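# Rehang the T-shirt properly on its rack hanger

## Task

The T-shirt currently dangles by one shoulder from a hanger. Rehang it on that same hanger so that it sits about centred, the hook pokes out through the neck opening, each hanger tip is inside its own shoulder of the shirt, and the shirt covers the outer third of both hanger arms. When finished, that hanger must hang level and motionless on the rail, roughly perpendicular to it. Every other hanger must still be on the rail. The rack is free-standing, so it must end upright and close to where it began.

## Robot and tools

Robot and frame. Two six-joint arms, each with a parallel gripper: left_arm and right_arm. One scene frame, in metres: origin at table-top height midway between the arms, +z up, +x out over the table, +y toward left_arm. The names do not match image sides. Calibrated bases: left_arm at (-0.002, +0.358, +0.024), right_arm at (+0.001, -0.241, +0.048), both nearly unrotated. Printed hand positions can be somewhat off, more so at long reach.

Joint order per arm, always: waist, shoulder, elbow, wrist pitch, wrist yaw, wrist roll. Ranges in rad (URDF signs): waist -2.618..3.054, shoulder 0..3.142, elbow 0..3.142, wrist pitch -1.571..1.571, wrist yaw -1.571..1.571, wrist roll -2.094..2.094. The shoulder sign is flipped everywhere you send or read it, so its usable range in your numbers is about -3.142..0. True ends may differ by up to 0.059 rad.

Row layout. Every row is one flat list of 14 numbers, each in [-1, 1]: left waist, shoulder, elbow, wrist pitch, wrist yaw, wrist roll, left opening, then the same seven for right_arm. Send all 14 even if one arm is idle. The six joint numbers per arm are offsets, not poses: each is a scaled change from the Joint targets reported at the start of that action (not from the previous row). Scale: 1.0 equals 1.202 rad (waist), 1.258 (shoulder), 1.238 (elbow), 2.073 (wrist pitch), 2.022 (wrist yaw and roll). Sending 0 for an arm's joints re-commands its current targets. The opening is absolute: +1 fully open, -1 closed; resend the current value to leave a gripper unchanged.

execute_actions(actions, cameras). actions is a list of actions; each action is a list of up to 15 rows, one per 1/30 s step; a short action repeats its last row until 15 steps (0.5 s) pass. An empty list just reports state. An action asking any joint more than 0.059 rad beyond its range is refused for both arms; a malformed action, or a bad first action, rejects the whole call. cameras: list of names (cam_head_left, cam_head_right, cam_high, cam_low, cam_left_wrist, cam_right_wrist); omitted, null or ["all"] gives all, [] gives none, an unknown name voids the call.

move(target, speed, blend, opening_speed, blocking, cameras). target is one 14-number row, or up to 15 rows differing only in joint offsets; every row counts from the same Joint targets. All joints travel together, so grippers follow curves, and nothing avoids obstacles or the other arm. speed: rad/s of the joint with the longest travel, 0.01 to 2, default 0.5, single number or one per target. blend: rad corner rounding for intermediate targets, default 0. opening_speed: gripper rate per second on the -1..1 scale, at least 0.2; otherwise openings are sent immediately. blocking=false returns after about 0.5 s while motion continues; then call wait or stop before other motion. Paths take at least 0.5 s; those over 10 s stop short. Faster moves and targets set deeper past contact press harder.

wait(seconds): 0 to 10, holds last commands, lets a running move continue. stop(): brakes a running move. zoom_image(camera, region): region [x0, y0, x1, y1] in pixels of that camera's latest image (images 672x504, top-left origin), at most 504 by 504. read_manual(section): licence text only. finished_scene(scene, chance_done): ends scene (1 or 2) irrevocably with your percent estimate 1 to 99; the goal must hold with the robot let go.

Reading results. end_effector_position (m) and end_effector_quat_wxyz give the pinch point between the pads, about 1 cm behind the fingertips; fingers point along gripper +z and close along y. Joint positions and Joint velocities list six joints plus pad gap (m; 0.094 when fully open). Joint targets are what the next offsets count from. Tool commands shows current gripper commands. grip_measured reads opening on the command scale; a hard part reads up to ~0.064 narrower under full squeeze. Joint torques: positive toward larger position numbers, includes gravity, noisy; first three joints wrap at ±28 N m. Step readings list sampled joint angles; HELD marks steps partly withheld. "joint sent to its limit" means a joint was capped at its end. "joint command not followed" means the clearance check altered targets. A move line reports done, off_target (rest with a joint over 0.035 rad from target), moving, held or fault, plus limits=held and the worst-lagging joint per arm. Neither done nor off_target tells you about contact.

Motion limits. Per step each joint target stays within a lead of its measured angle (0.202 rad waist, 0.258 shoulder, 0.238 elbow, 0.573 wrist pitch, 0.522 yaw and roll), and targets are scaled back if the gripper would land over 100 mm from its measured place, so big changes need several actions. Tiny turns may not start. If an arm is blocked or dragged, command its targets back past its measured positions to release the push.

Avoid: dropping the shirt or hanger, releasing things still swinging, knocking the rack over or moving it, unhooking other hangers, anything leaving the table, fast impacts, hard presses, and any contact between the two arms. Brief external tugs may occur. Long holding, stretched poses or pushing at unreachable targets heat motors: MOTOR HOT appears at 75 °C, OVER-TEMPERATURE FAULT at 90 °C folds that arm away for the rest of the scene, and at 100 °C it goes limp.

Each tool is called after "Call:" in YAML: its name, and indented under it one key for each argument.

## Session

Call:
execute_actions:
  actions: []

Scene clock: 0.00 s.
left_arm: end_effector_position=(+0.3798, +0.3566, +0.4303) grip_measured=+1.000 end_effector_quat_wxyz=(+0.705, +0.002, +0.709, -0.004) | right_arm: end_effector_position=(+0.3824, -0.2357, +0.4538) grip_measured=+1.000 end_effector_quat_wxyz=(+0.705, -0.004, +0.709, +0.002)
Joint names: [waist, shoulder, elbow, wrist pitch, wrist yaw, wrist roll]
Joint positions: left_arm=[0 -1.047 1.047 -0.006 0.004 -0.003 0.094] | right_arm=[0 -1.047 1.047 -0.005 0.005 -0.003 0.094]
Joint velocities: left_arm=[0.007 -0.007 -0.027 0.037 0.022 0.066 0] | right_arm=[-0.002 0.002 0.002 -0.007 0.066 -0.007 0]
Joint torques (N m): no reading
Motor temperatures (°C): left_arm=[29 37 39 37 29 27 28] | right_arm=[26 35 34 35 29 32 28]
Heat: left arm: 39 °C; right arm: 35 °C.
Joint targets: left_arm=[0.000 -1.042 1.050 -0.014 0.000 0.001] | right_arm=[0.000 -1.038 1.062 0.009 0.000 0.001]
Tool commands: left_gripper/opening=+1.0 right_gripper/opening=+1.0

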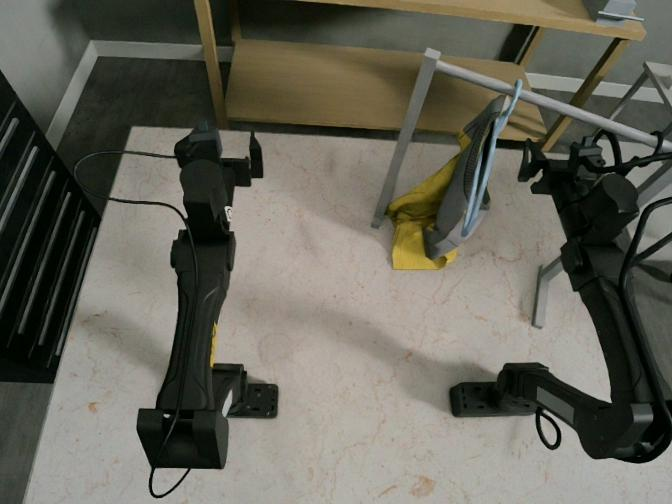

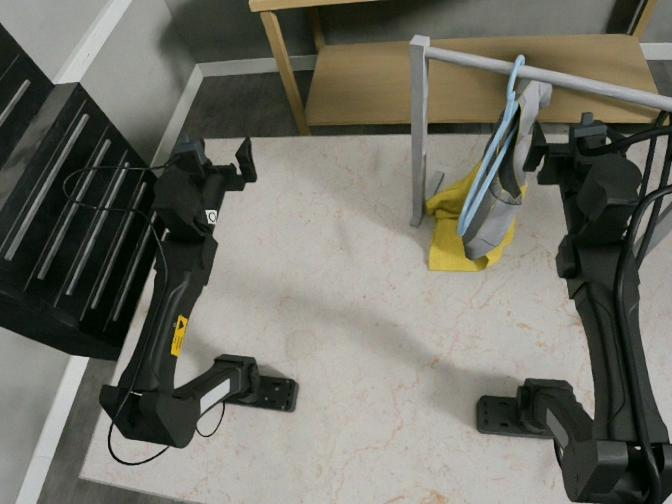

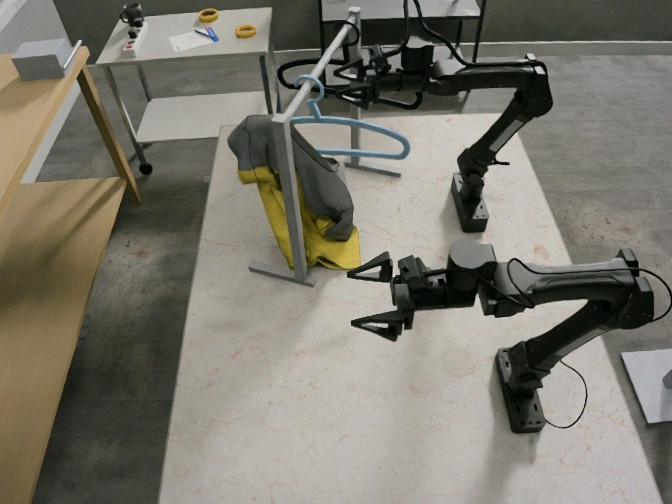

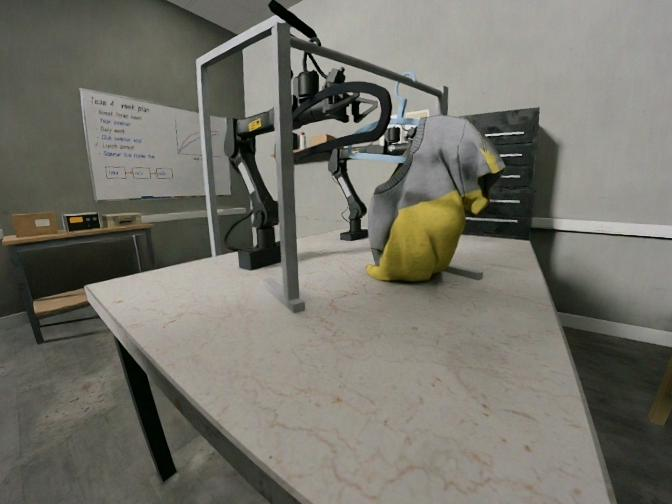

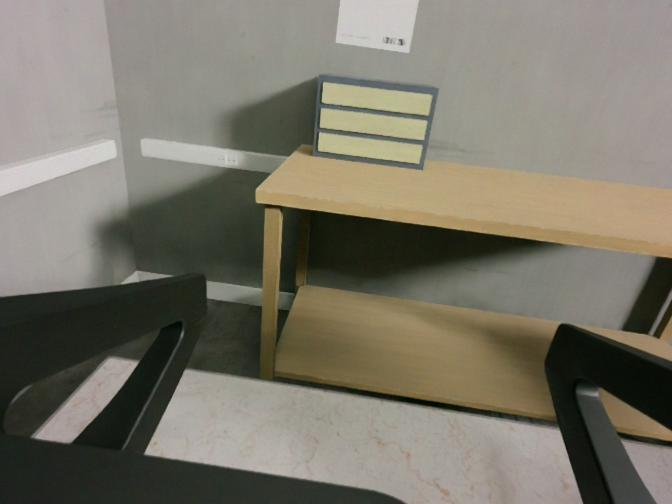

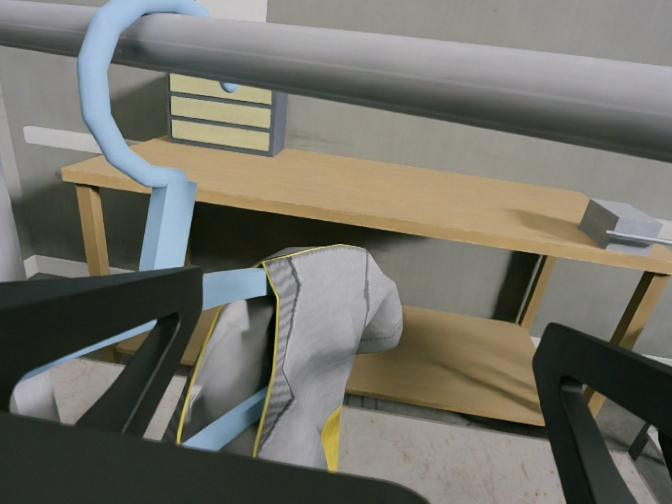

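Call:
zoom_image:
  camera: "cam_high"
  region: [210, 60, 430, 290]

Call:
zoom_image:
  camera: "cam_low"
  region: [320, 50, 540, 300]

Call:
zoom_image:
  camera: "cam_head_left"
  region: [340, 30, 672, 340]

Call:
zoom_image:
  camera: "cam_head_right"
  region: [380, 20, 672, 300]

Scaled by 2.191 from the camera's 672x504 image, which has a finer 960x720 frame.

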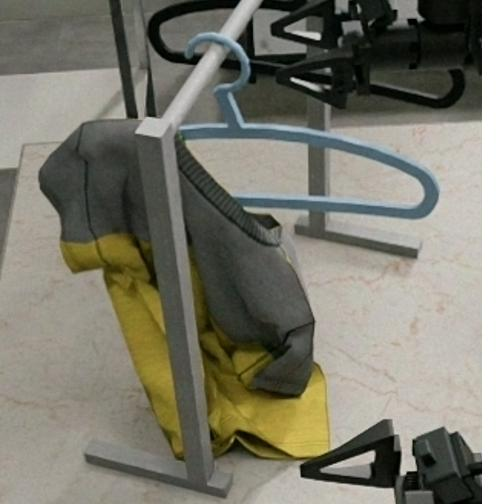

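Scaled by 2.016 from the camera's 672x504 image, which has a finer 960x720 frame.

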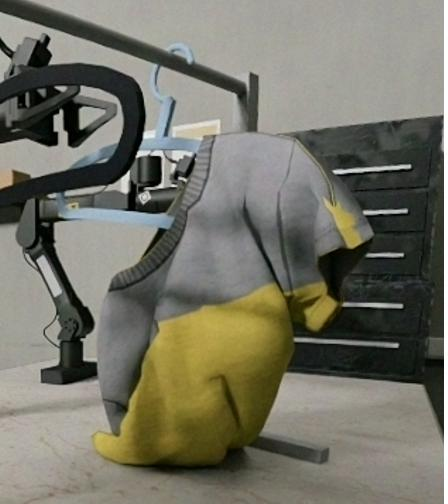

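Scaled by 1.518 from the camera's 672x504 image, which has a finer 960x720 frame.

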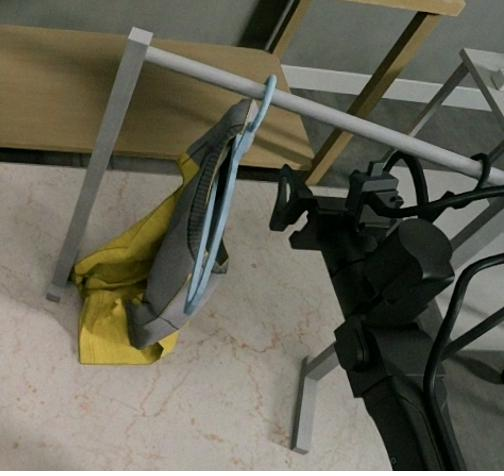

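Scaled by 1.726 from the camera's 672x504 image, which has a finer 960x720 frame.

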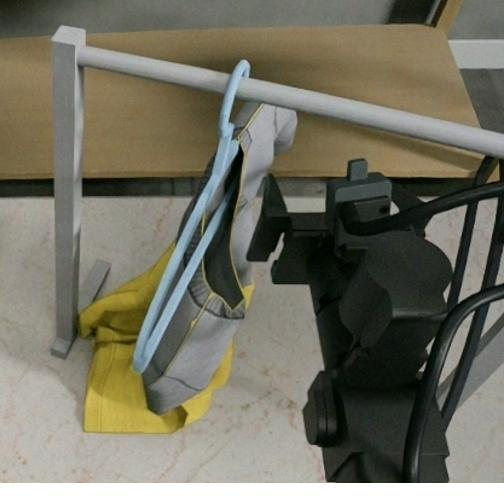

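Call:
move:
  target: [-0.45,0,0,0,0,0,1,-0.2,0,0,0,0,0,1]

Call:
zoom_image:
  camera: "cam_left_wrist"
  region: [180, 0, 672, 504]

Scene clock: 3.70 s.
left_arm: end_effector_position=(+0.3252, +0.1612, +0.4303) grip_measured=+1.000 end_effector_quat_wxyz=(+0.679, +0.190, +0.683, -0.191) | right_arm: end_effector_position=(+0.3730, -0.3248, +0.4538) grip_measured=+1.000 end_effector_quat_wxyz=(+0.700, +0.079, +0.705, -0.081)
Joint names: [waist, shoulder, elbow, wrist pitch, wrist yaw, wrist roll]
Joint positions: left_arm=[-0.539 -1.047 1.047 -0.006 0.003 -0.003 0.094] | right_arm=[-0.236 -1.047 1.047 -0.005 0.004 -0.003 0.094]
Joint velocities: left_arm=[-0.002 -0.002 -0.002 -0.051 0.037 -0.022 0] | right_arm=[0.012 0.017 -0.007 -0.037 0.051 -0.051 0]
Joint torques (N m): left_arm=[-0.2 2.84 9.48 1.84 0.01 0.04] | right_arm=[-0.36 2.99 7.46 1.46 0.02 -0.03]
Motor temperatures (°C): left_arm=[29 37 39 38 29 27 28] | right_arm=[26 35 34 37 29 32 28]
Heat: left arm: 39 °C; right arm: 37 °C.
Joint targets: left_arm=[-0.541 -1.042 1.050 -0.014 0.000 0.001] | right_arm=[-0.241 -1.038 1.062 0.009 0.000 0.001]
move: done

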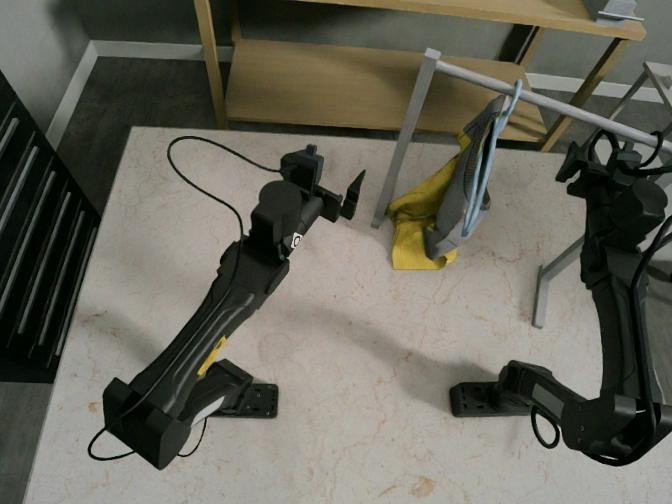

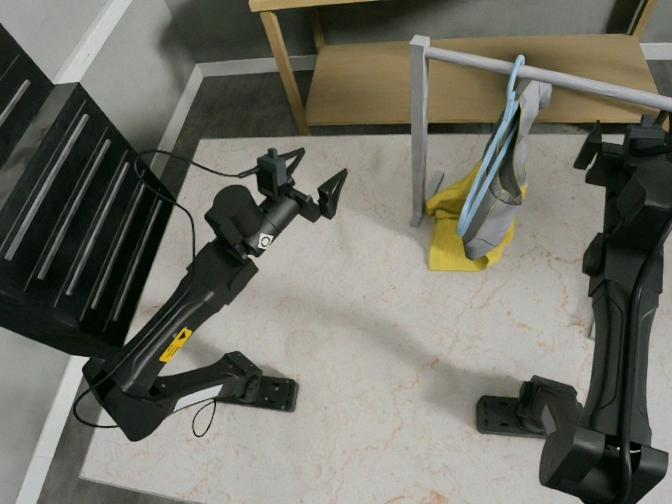

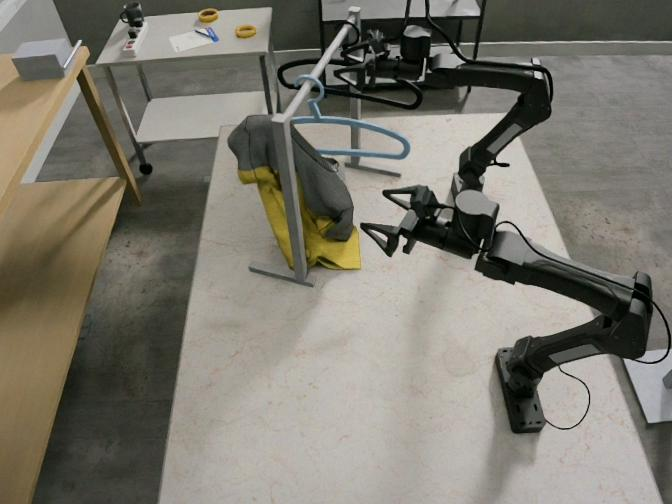

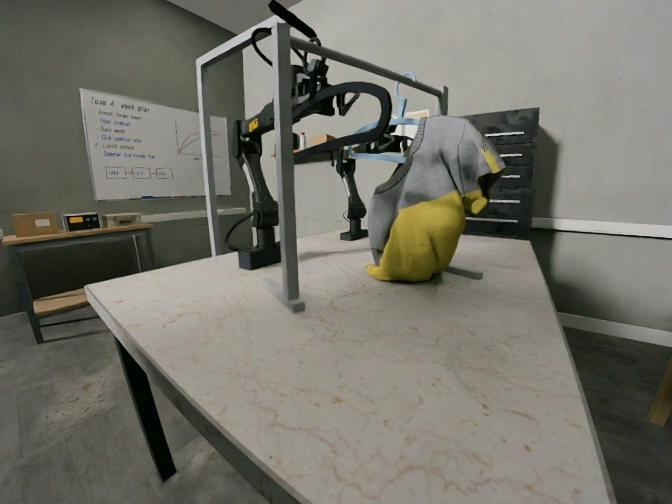

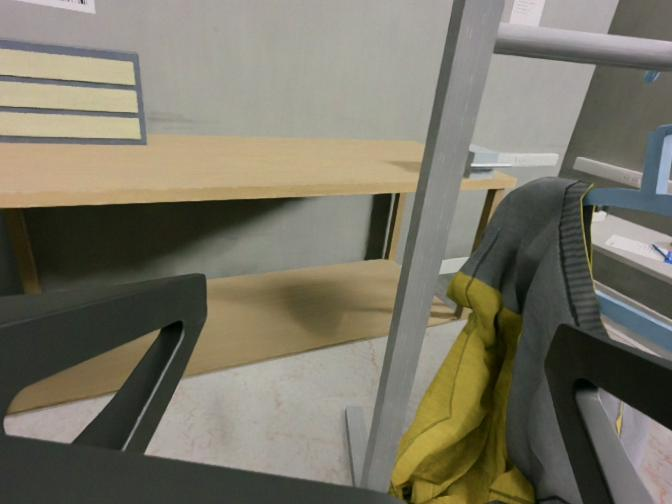

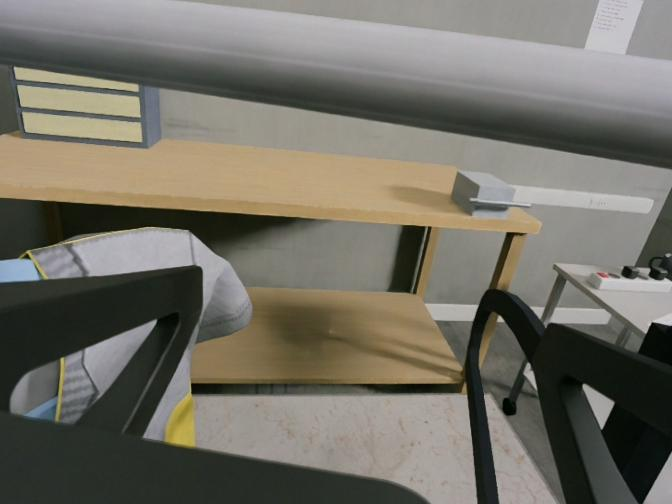

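Scaled by 1.000.

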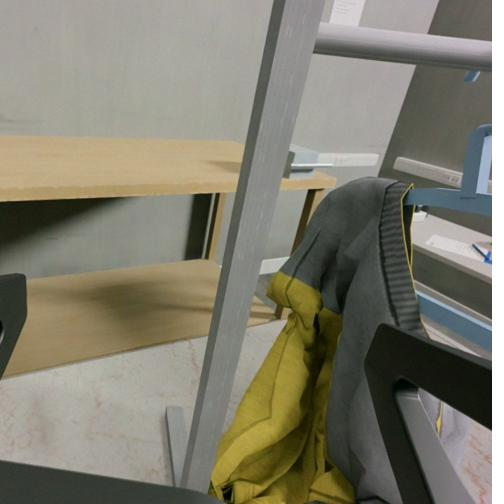

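Call:
move:
  target: [-0.35,0,0,0,0,0,1,0,0,0,0,0,0,1]

Call:
zoom_image:
  camera: "cam_left_wrist"
  region: [100, 0, 604, 504]

Scene clock: 5.23 s.
left_arm: end_effector_position=(+0.2164, +0.0449, +0.4303) grip_measured=+1.000 end_effector_quat_wxyz=(+0.624, +0.328, +0.628, -0.329) | right_arm: end_effector_position=(+0.3730, -0.3248, +0.4538) grip_measured=+1.000 end_effector_quat_wxyz=(+0.700, +0.079, +0.705, -0.081)
Joint names: [waist, shoulder, elbow, wrist pitch, wrist yaw, wrist roll]
Joint positions: left_arm=[-0.96 -1.047 1.047 -0.006 0.003 -0.003 0.094] | right_arm=[-0.236 -1.047 1.047 -0.005 0.004 -0.003 0.094]
Joint velocities: left_arm=[-0.007 -0.002 -0.012 -0.051 -0.007 -0.022 0] | right_arm=[0.007 -0.022 -0.002 0.066 0.022 0.066 0]
Joint torques (N m): left_arm=[-0.01 2.77 9.54 1.86 0.04 0.02] | right_arm=[-0.36 3 7.47 1.46 0.02 -0.03]
Motor temperatures (°C): left_arm=[29 37 39 39 29 27 28] | right_arm=[26 35 34 37 29 32 28]
Heat: left arm: 39 °C; right arm: 37 °C.
Joint targets: left_arm=[-0.961 -1.042 1.050 -0.014 0.000 0.001] | right_arm=[-0.241 -1.038 1.062 0.009 0.000 0.001]
move: done

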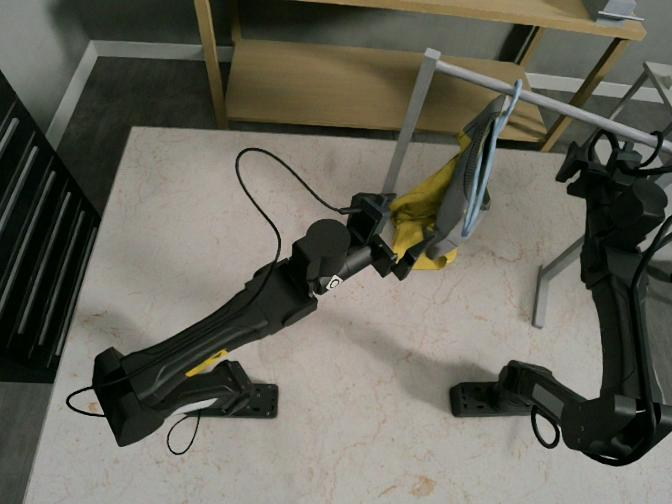

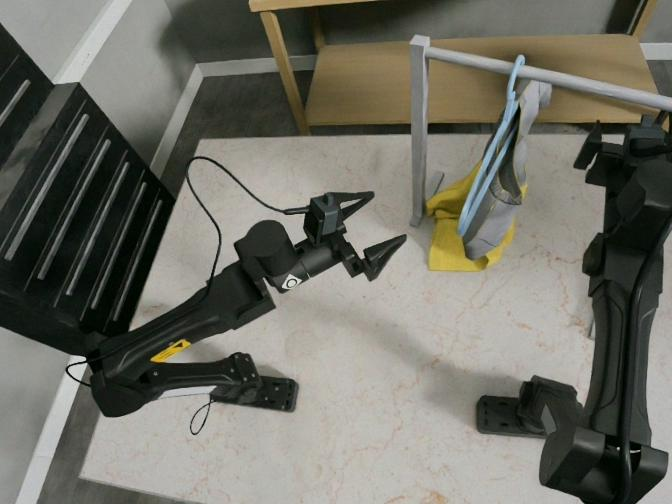

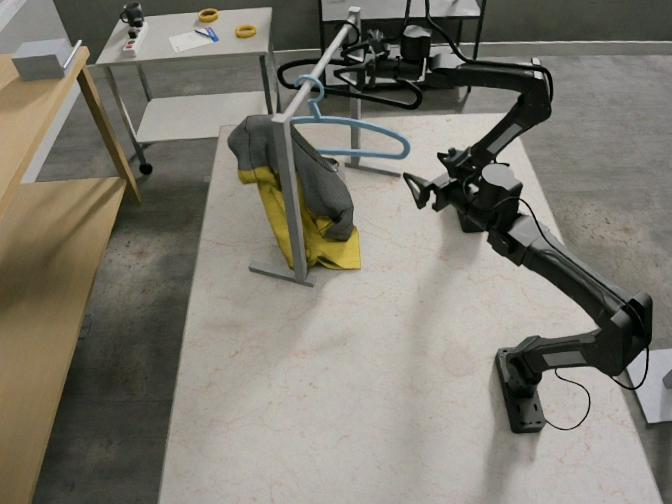

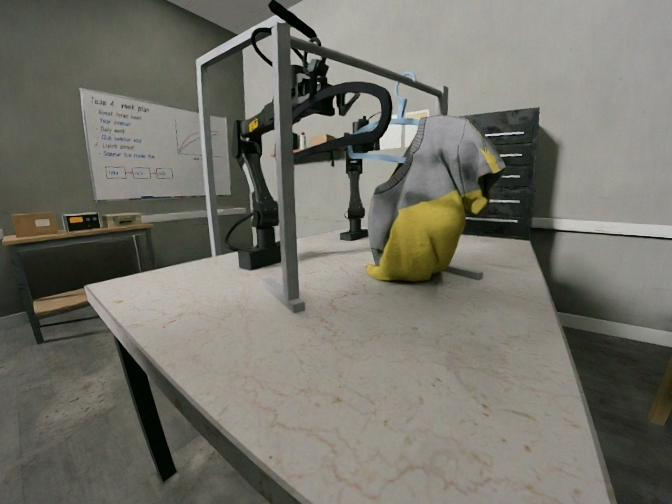

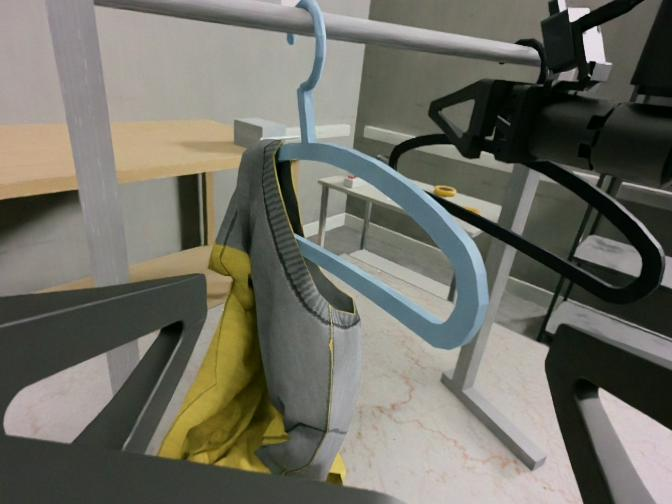

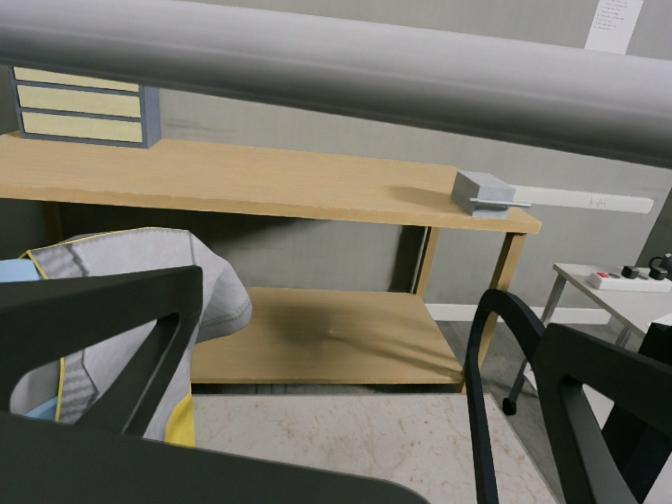

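Scaled by 1.000.

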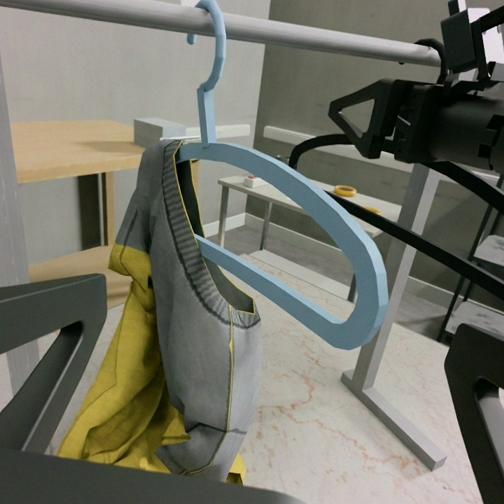

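Call:
move:
  target:
    - [0,0,0,0,0,0,1,0,-0.303,0.658,-0.4776,0.427,0.204,1]
    - [0,0,0,0,0,0,1,0.76,-0.303,0.658,-0.4776,0.427,0.204,1]
  speed: 0.8

Scene clock: 13.13 s.
left_arm: end_effector_position=(+0.2164, +0.0449, +0.4303) grip_measured=+1.000 end_effector_quat_wxyz=(+0.624, +0.328, +0.628, -0.329) | right_arm: end_effector_position=(+0.3439, -0.1314, +0.4794) grip_measured=+0.999 end_effector_quat_wxyz=(+0.557, +0.079, +0.822, -0.087)
Joint names: [waist, shoulder, elbow, wrist pitch, wrist yaw, wrist roll]
Joint positions: left_arm=[-0.96 -1.047 1.047 -0.006 0.003 -0.003 0.094] | right_arm=[0.672 -1.415 1.839 -1.007 0.847 0.4 0.094]
Joint velocities: left_arm=[0.002 0.012 0.002 -0.007 0.066 -0.051 0] | right_arm=[-0.002 0.022 -0.012 0.051 -0.037 0.007 0.001]
Joint torques (N m): left_arm=[-0.08 2.66 9.57 1.82 0 0.02] | right_arm=[0.02 3.71 7.92 1.32 0.32 0.07]
Motor temperatures (°C): left_arm=[29 37 39 40 29 27 28] | right_arm=[26 35 35 38 29 32 28]
Heat: left arm: 40 °C; right arm: 38 °C.
Joint targets: left_arm=[-0.961 -1.042 1.050 -0.014 0.000 0.001] | right_arm=[0.673 -1.419 1.876 -0.982 0.863 0.413]
move: off_target (right_arm); right_arm: the elbow is farthest, 0.037 rad from its target

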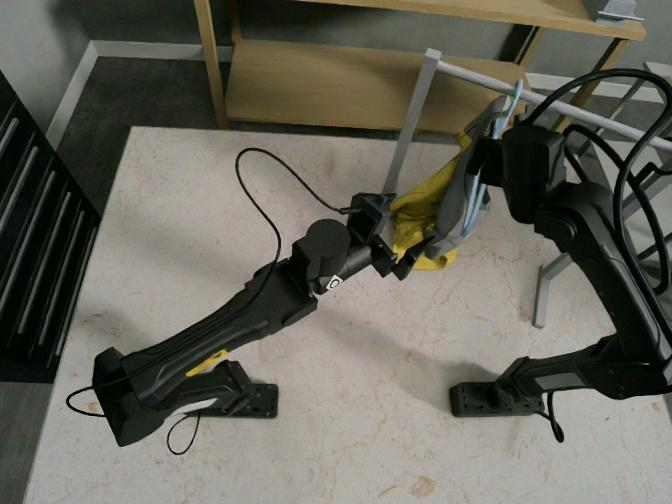

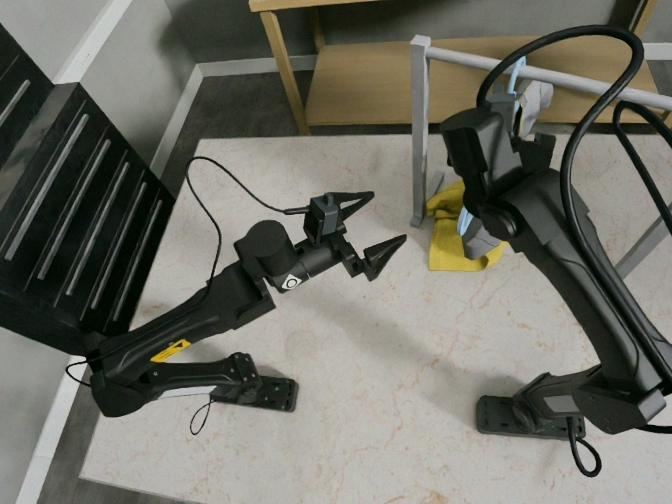

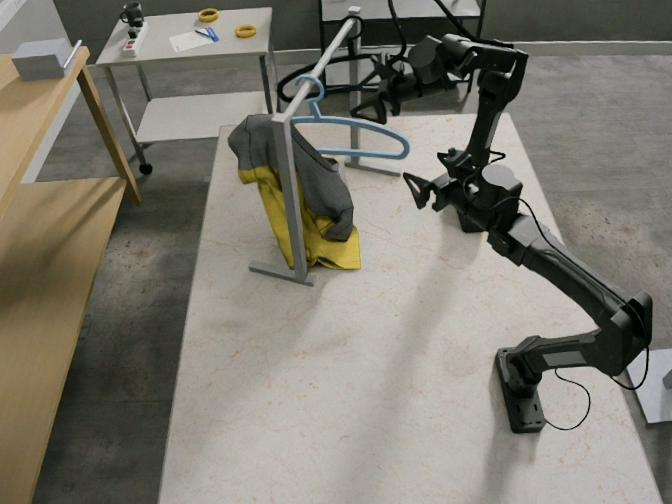

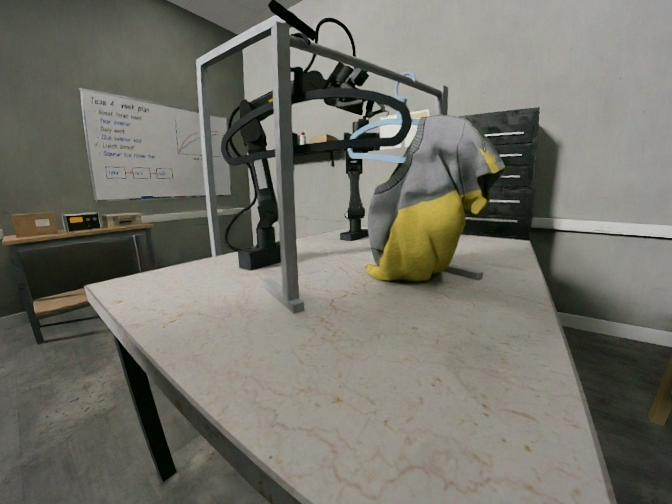

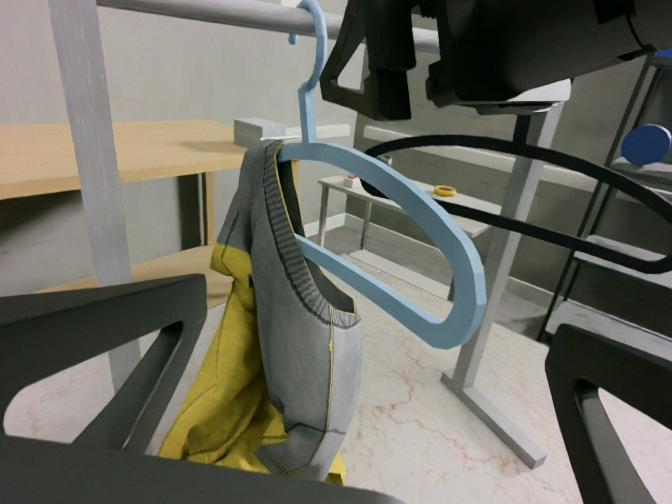

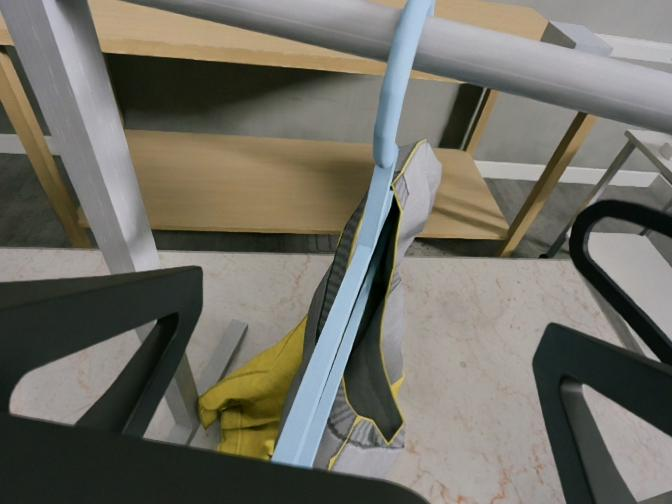

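Call:
move:
  target: [0,0,0,0,0,0,1,-0.139,-0.101,-0.057,0.134,-0.015,-0.008,1]
  speed: 0.3

Scene clock: 16.83 s.
left_arm: end_effector_position=(+0.2164, +0.0449, +0.4303) grip_measured=+1.000 end_effector_quat_wxyz=(+0.624, +0.328, +0.628, -0.329) | right_arm: end_effector_position=(+0.4144, -0.1531, +0.4676) grip_measured=+0.999 end_effector_quat_wxyz=(+0.581, +0.162, +0.792, -0.096)
Joint names: [waist, shoulder, elbow, wrist pitch, wrist yaw, wrist roll]
Joint positions: left_arm=[-0.96 -1.047 1.047 -0.006 0.003 -0.003 0.094] | right_arm=[0.51 -1.544 1.817 -0.746 0.832 0.4 0.094]
Joint velocities: left_arm=[-0.002 0.002 -0.007 -0.095 -0.066 0.081 0] | right_arm=[0.022 0.002 -0.002 0.022 0.022 0.037 0]
Joint torques (N m): left_arm=[-0.12 2.73 9.54 1.84 0.01 0.03] | right_arm=[-0.34 5.78 4.94 1.53 0.13 -0.11]
Motor temperatures (°C): left_arm=[29 37 39 41 29 27 28] | right_arm=[26 35 35 39 29 32 28]
Heat: left arm: 41 °C; right arm: 39 °C.
Joint targets: left_arm=[-0.961 -1.042 1.050 -0.014 0.000 0.001] | right_arm=[0.506 -1.546 1.806 -0.704 0.833 0.397]
move: off_target (right_arm); right_arm: the wrist pitch is farthest, 0.042 rad from its target

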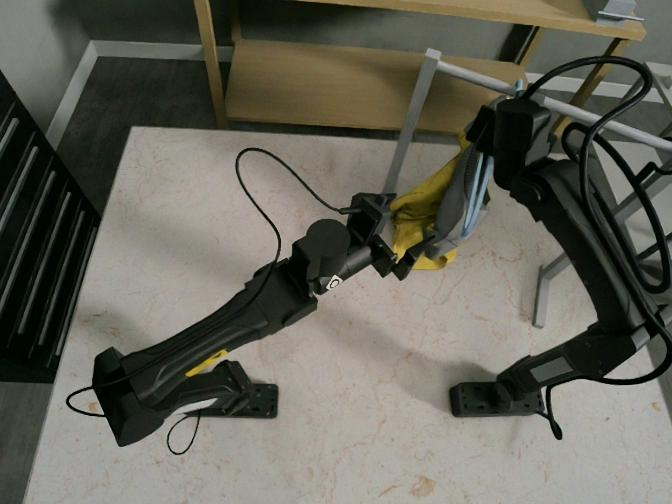

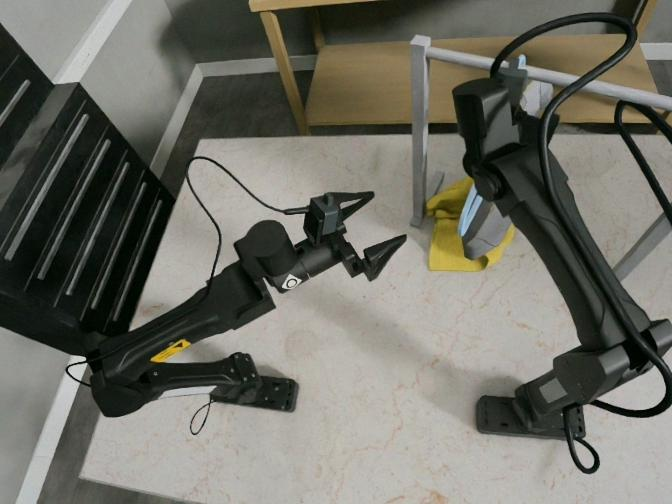

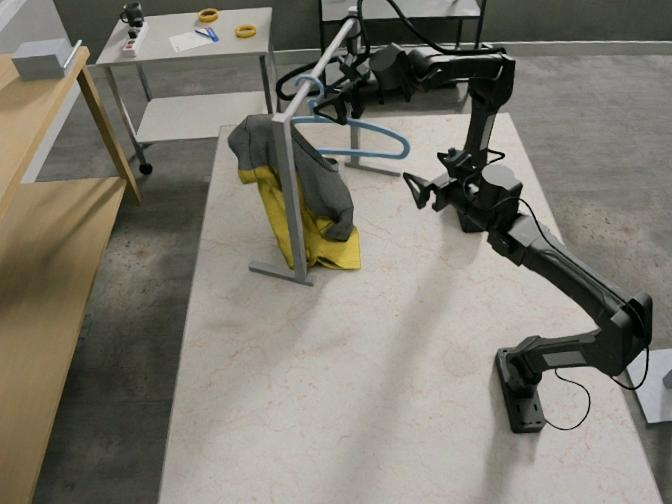

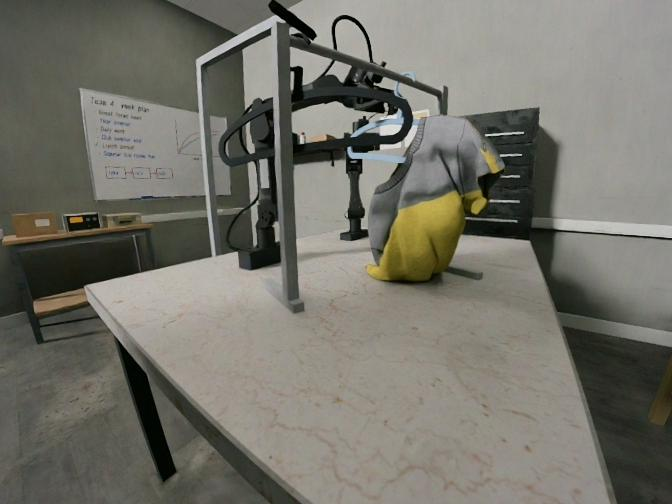

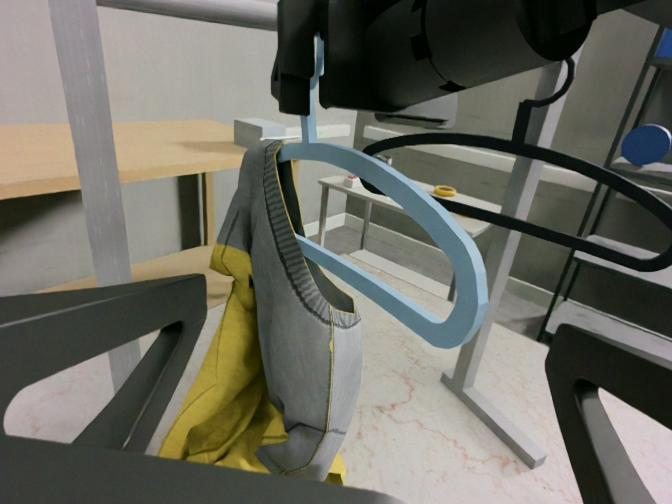

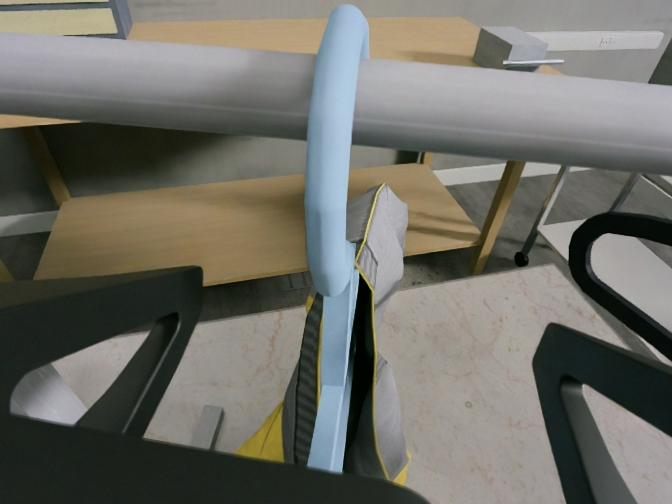

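Call:
move:
  target: [0,0,0,0,0,0,1,0,0,-0.073,0.045,0,0,1]
  speed: 0.2
  cameras: ["cam_left_wrist","cam_right_wrist"]

Call:
zoom_image:
  camera: "cam_left_wrist"
  region: [220, 0, 420, 200]

Scene clock: 18.20 s.
left_arm: end_effector_position=(+0.2164, +0.0449, +0.4303) grip_measured=+1.000 end_effector_quat_wxyz=(+0.624, +0.328, +0.628, -0.329) | right_arm: end_effector_position=(+0.4235, -0.1478, +0.4486) grip_measured=+0.999 end_effector_quat_wxyz=(+0.582, +0.163, +0.791, -0.095)
Joint names: [waist, shoulder, elbow, wrist pitch, wrist yaw, wrist roll]
Joint positions: left_arm=[-0.96 -1.047 1.047 -0.006 0.003 -0.003 0.094] | right_arm=[0.51 -1.544 1.728 -0.653 0.832 0.4 0.094]
Joint velocities: left_arm=[0.002 0.017 0.007 -0.066 -0.037 0.066 0] | right_arm=[0.002 -0.007 0.002 0.007 -0.007 -0.066 -0.001]
Joint torques (N m): left_arm=[-0.12 2.89 9.52 1.8 0 0.01] | right_arm=[-0.35 6.01 5.03 1.54 0.15 -0.11]
Motor temperatures (°C): left_arm=[29 37 39 41 29 27 28] | right_arm=[26 35 35 39 29 32 28]
Heat: left arm: 41 °C; right arm: 39 °C.
Joint targets: left_arm=[-0.961 -1.042 1.050 -0.014 0.000 0.001] | right_arm=[0.506 -1.546 1.716 -0.610 0.833 0.397]
move: off_target (right_arm); right_arm: the wrist pitch is farthest, 0.042 rad from its target
Images, in order (width x height): cam_left_wrist 672x504, cam_right_wrist 672x504.

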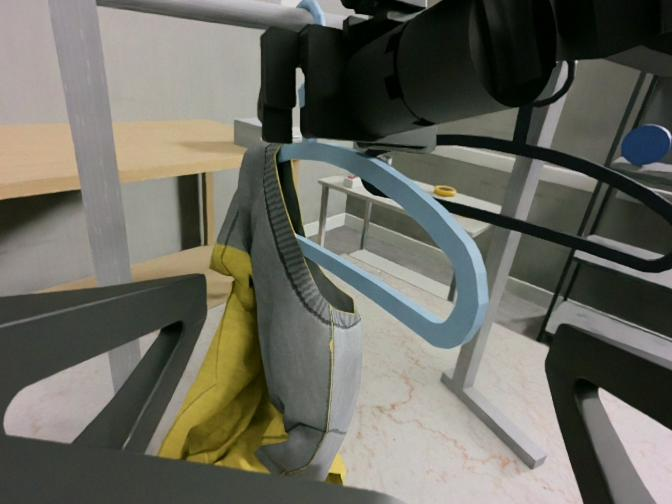

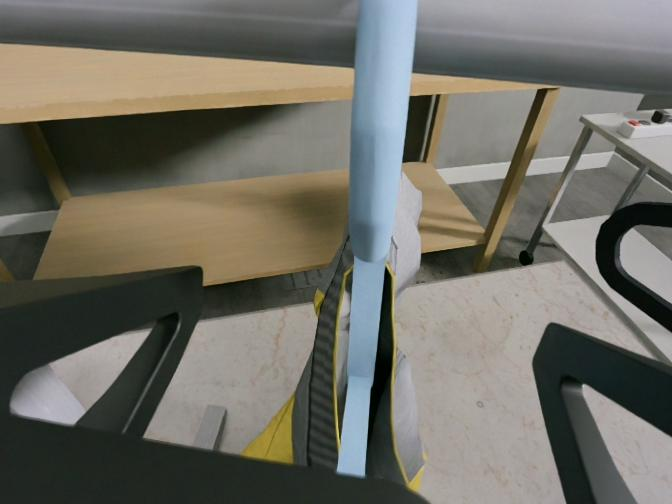

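Scaled by 2.520 from the camera's 672x504 image, which has a finer 960x720 frame.

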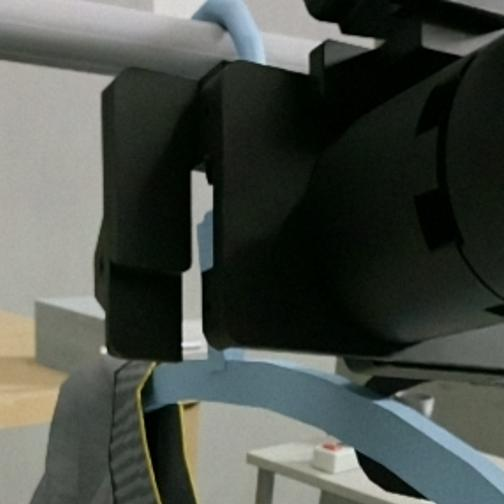

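Call:
move:
  target: [0,0,0,0,0,0,1,0,0,0,0,0,0,-0.95]
  opening_speed: 0.8
  cameras: ["cam_left_wrist","cam_right_wrist","cam_low"]

Scene clock: 21.10 s.
left_arm: end_effector_position=(+0.2164, +0.0449, +0.4303) grip_measured=+1.000 end_effector_quat_wxyz=(+0.624, +0.328, +0.628, -0.329) | right_arm: end_effector_position=(+0.4236, -0.1477, +0.4488) grip_measured=-0.948 end_effector_quat_wxyz=(+0.583, +0.164, +0.790, -0.094)
Joint names: [waist, shoulder, elbow, wrist pitch, wrist yaw, wrist roll]
Joint positions: left_arm=[-0.96 -1.047 1.047 -0.006 0.003 -0.003 0.094] | right_arm=[0.51 -1.544 1.728 -0.651 0.832 0.4 0.002]
Joint velocities: left_arm=[-0.002 0.022 -0.012 0.037 -0.022 0.022 0] | right_arm=[-0.017 -0.012 -0.007 -0.007 0.037 -0.081 0]
Joint torques (N m): left_arm=[-0.13 2.74 9.4 1.85 0 0.04] | right_arm=[-0.35 6.04 5.04 1.52 0.15 -0.11]
Motor temperatures (°C): left_arm=[29 37 39 41 29 27 28] | right_arm=[26 35 35 40 29 32 28]
Heat: left arm: 41 °C; right arm: 40 °C.
Joint targets: left_arm=[-0.961 -1.042 1.050 -0.014 0.000 0.001] | right_arm=[0.506 -1.546 1.716 -0.610 0.833 0.397]
move: off_target (right_arm); right_arm: the wrist pitch is farthest, 0.041 rad from its target
Images, in order (width x height): cam_low 672x504, cam_left_wrist 672x504, cam_right_wrist 672x504.

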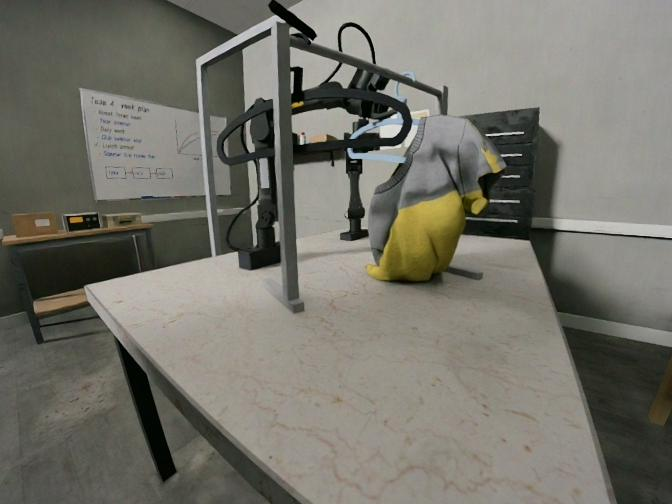

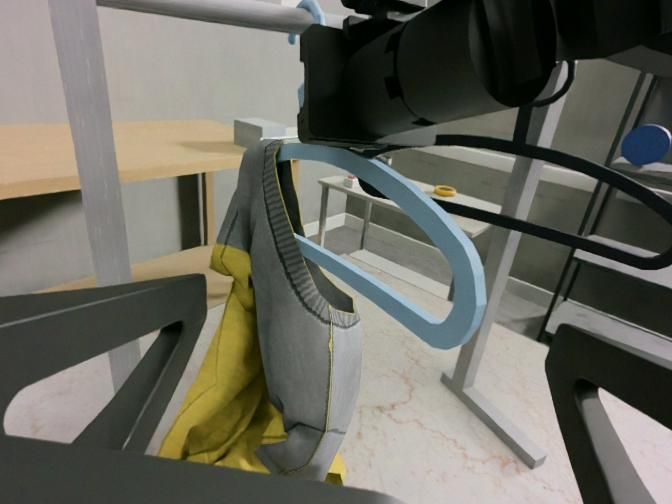

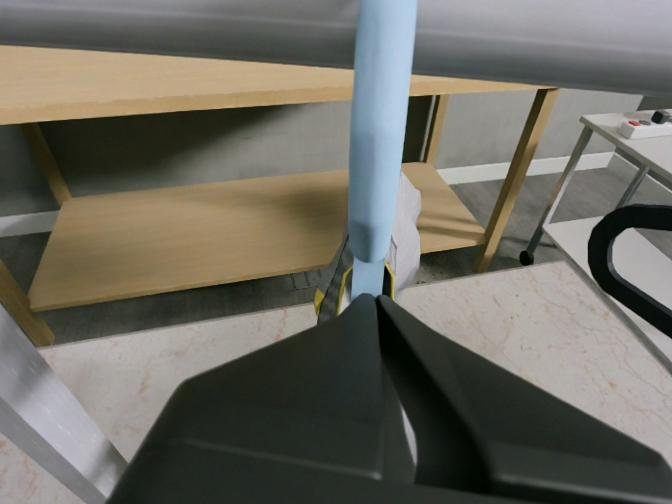

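Call:
move:
  target: [0,0,0,0,0,0,1,0,0,0,0,0,0,1]
  opening_speed: 1.5
  cameras: []

Call:
move:
  target: [0,0,0,0,0,0,1,-0.0366,-0.069,0.0727,0,0,0,1]
  speed: 0.15
  cameras: ["cam_left_wrist","cam_right_wrist"]

Scene clock: 22.97 s.
left_arm: end_effector_position=(+0.2164, +0.0449, +0.4303) grip_measured=+1.000 end_effector_quat_wxyz=(+0.624, +0.328, +0.628, -0.329) | right_arm: end_effector_position=(+0.4236, -0.1477, +0.4488) grip_measured=+0.998 end_effector_quat_wxyz=(+0.583, +0.164, +0.790, -0.094)
Joint names: [waist, shoulder, elbow, wrist pitch, wrist yaw, wrist roll]
Joint positions: left_arm=[-0.96 -1.047 1.047 -0.006 0.003 -0.003 0.094] | right_arm=[0.51 -1.544 1.728 -0.651 0.832 0.4 0.094]
Joint velocities: left_arm=[-0.007 -0.002 -0.012 -0.051 -0.081 -0.066 0] | right_arm=[0.007 0.007 0.007 -0.007 0.022 0.022 -0.001]
Joint torques (N m): left_arm=[-0.21 2.67 9.62 1.85 0.02 -0.03] | right_arm=[-0.35 6.02 5.05 1.51 0.15 -0.11]
Motor temperatures (°C): left_arm=[29 37 39 42 29 27 28] | right_arm=[26 35 35 40 29 32 28]
Heat: left arm: 42 °C; right arm: 40 °C.
Joint targets: left_arm=[-0.961 -1.042 1.050 -0.014 0.000 0.001] | right_arm=[0.506 -1.546 1.716 -0.610 0.833 0.397]
move: off_target (right_arm); right_arm: the wrist pitch is farthest, 0.041 rad from its target
No camera images: "cameras" was empty.

Scene clock: 23.93 s.
left_arm: end_effector_position=(+0.2164, +0.0449, +0.4303) grip_measured=+1.000 end_effector_quat_wxyz=(+0.624, +0.328, +0.628, -0.329) | right_arm: end_effector_position=(+0.4468, -0.1558, +0.4320) grip_measured=+0.998 end_effector_quat_wxyz=(+0.569, +0.173, +0.796, -0.116)
Joint names: [waist, shoulder, elbow, wrist pitch, wrist yaw, wrist roll]
Joint positions: left_arm=[-0.96 -1.047 1.047 -0.006 0.003 -0.003 0.094] | right_arm=[0.467 -1.624 1.765 -0.647 0.83 0.4 0.094]
Joint velocities: left_arm=[0.017 0.007 -0.007 0.022 0.037 0.051 0] | right_arm=[-0.012 -0.002 -0.012 -0.066 -0.066 0.037 0]
Joint torques (N m): left_arm=[-0.13 2.62 9.52 1.83 -0.03 0.03] | right_arm=[-0.39 6.37 8.95 1.45 0.16 -0.1]
Motor temperatures (°C): left_arm=[29 37 39 42 29 27 28] | right_arm=[26 35 35 40 29 32 28]
Heat: left arm: 42 °C; right arm: 40 °C.
Joint targets: left_arm=[-0.961 -1.042 1.050 -0.014 0.000 0.001] | right_arm=[0.462 -1.633 1.805 -0.610 0.833 0.397]
move: off_target (right_arm); right_arm: the elbow is farthest, 0.041 rad from its target
Images, in order (width x height): cam_left_wrist 672x504, cam_right_wrist 672x504.

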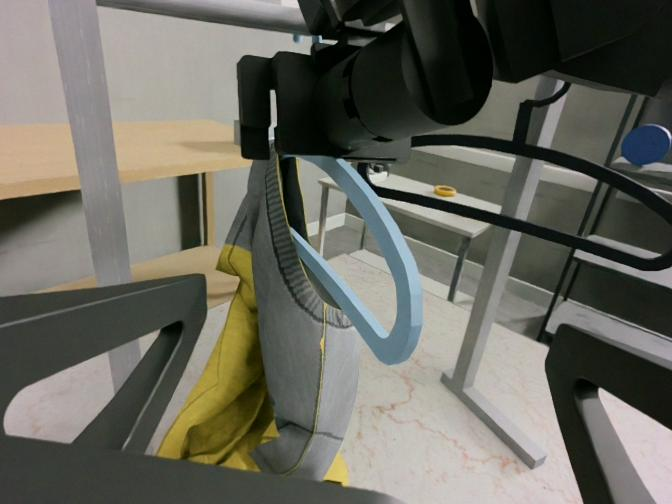

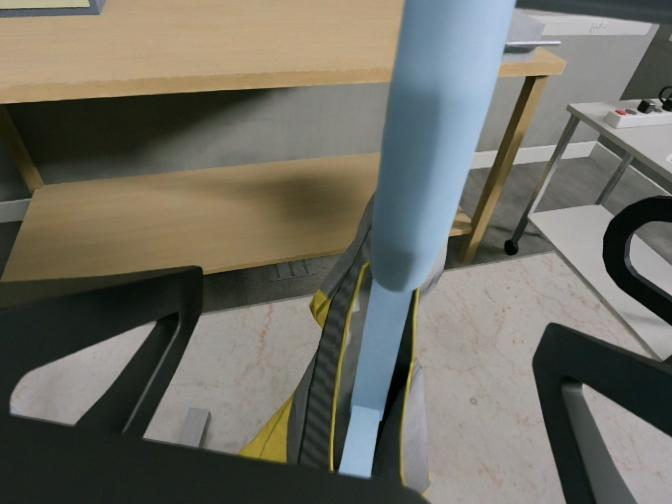

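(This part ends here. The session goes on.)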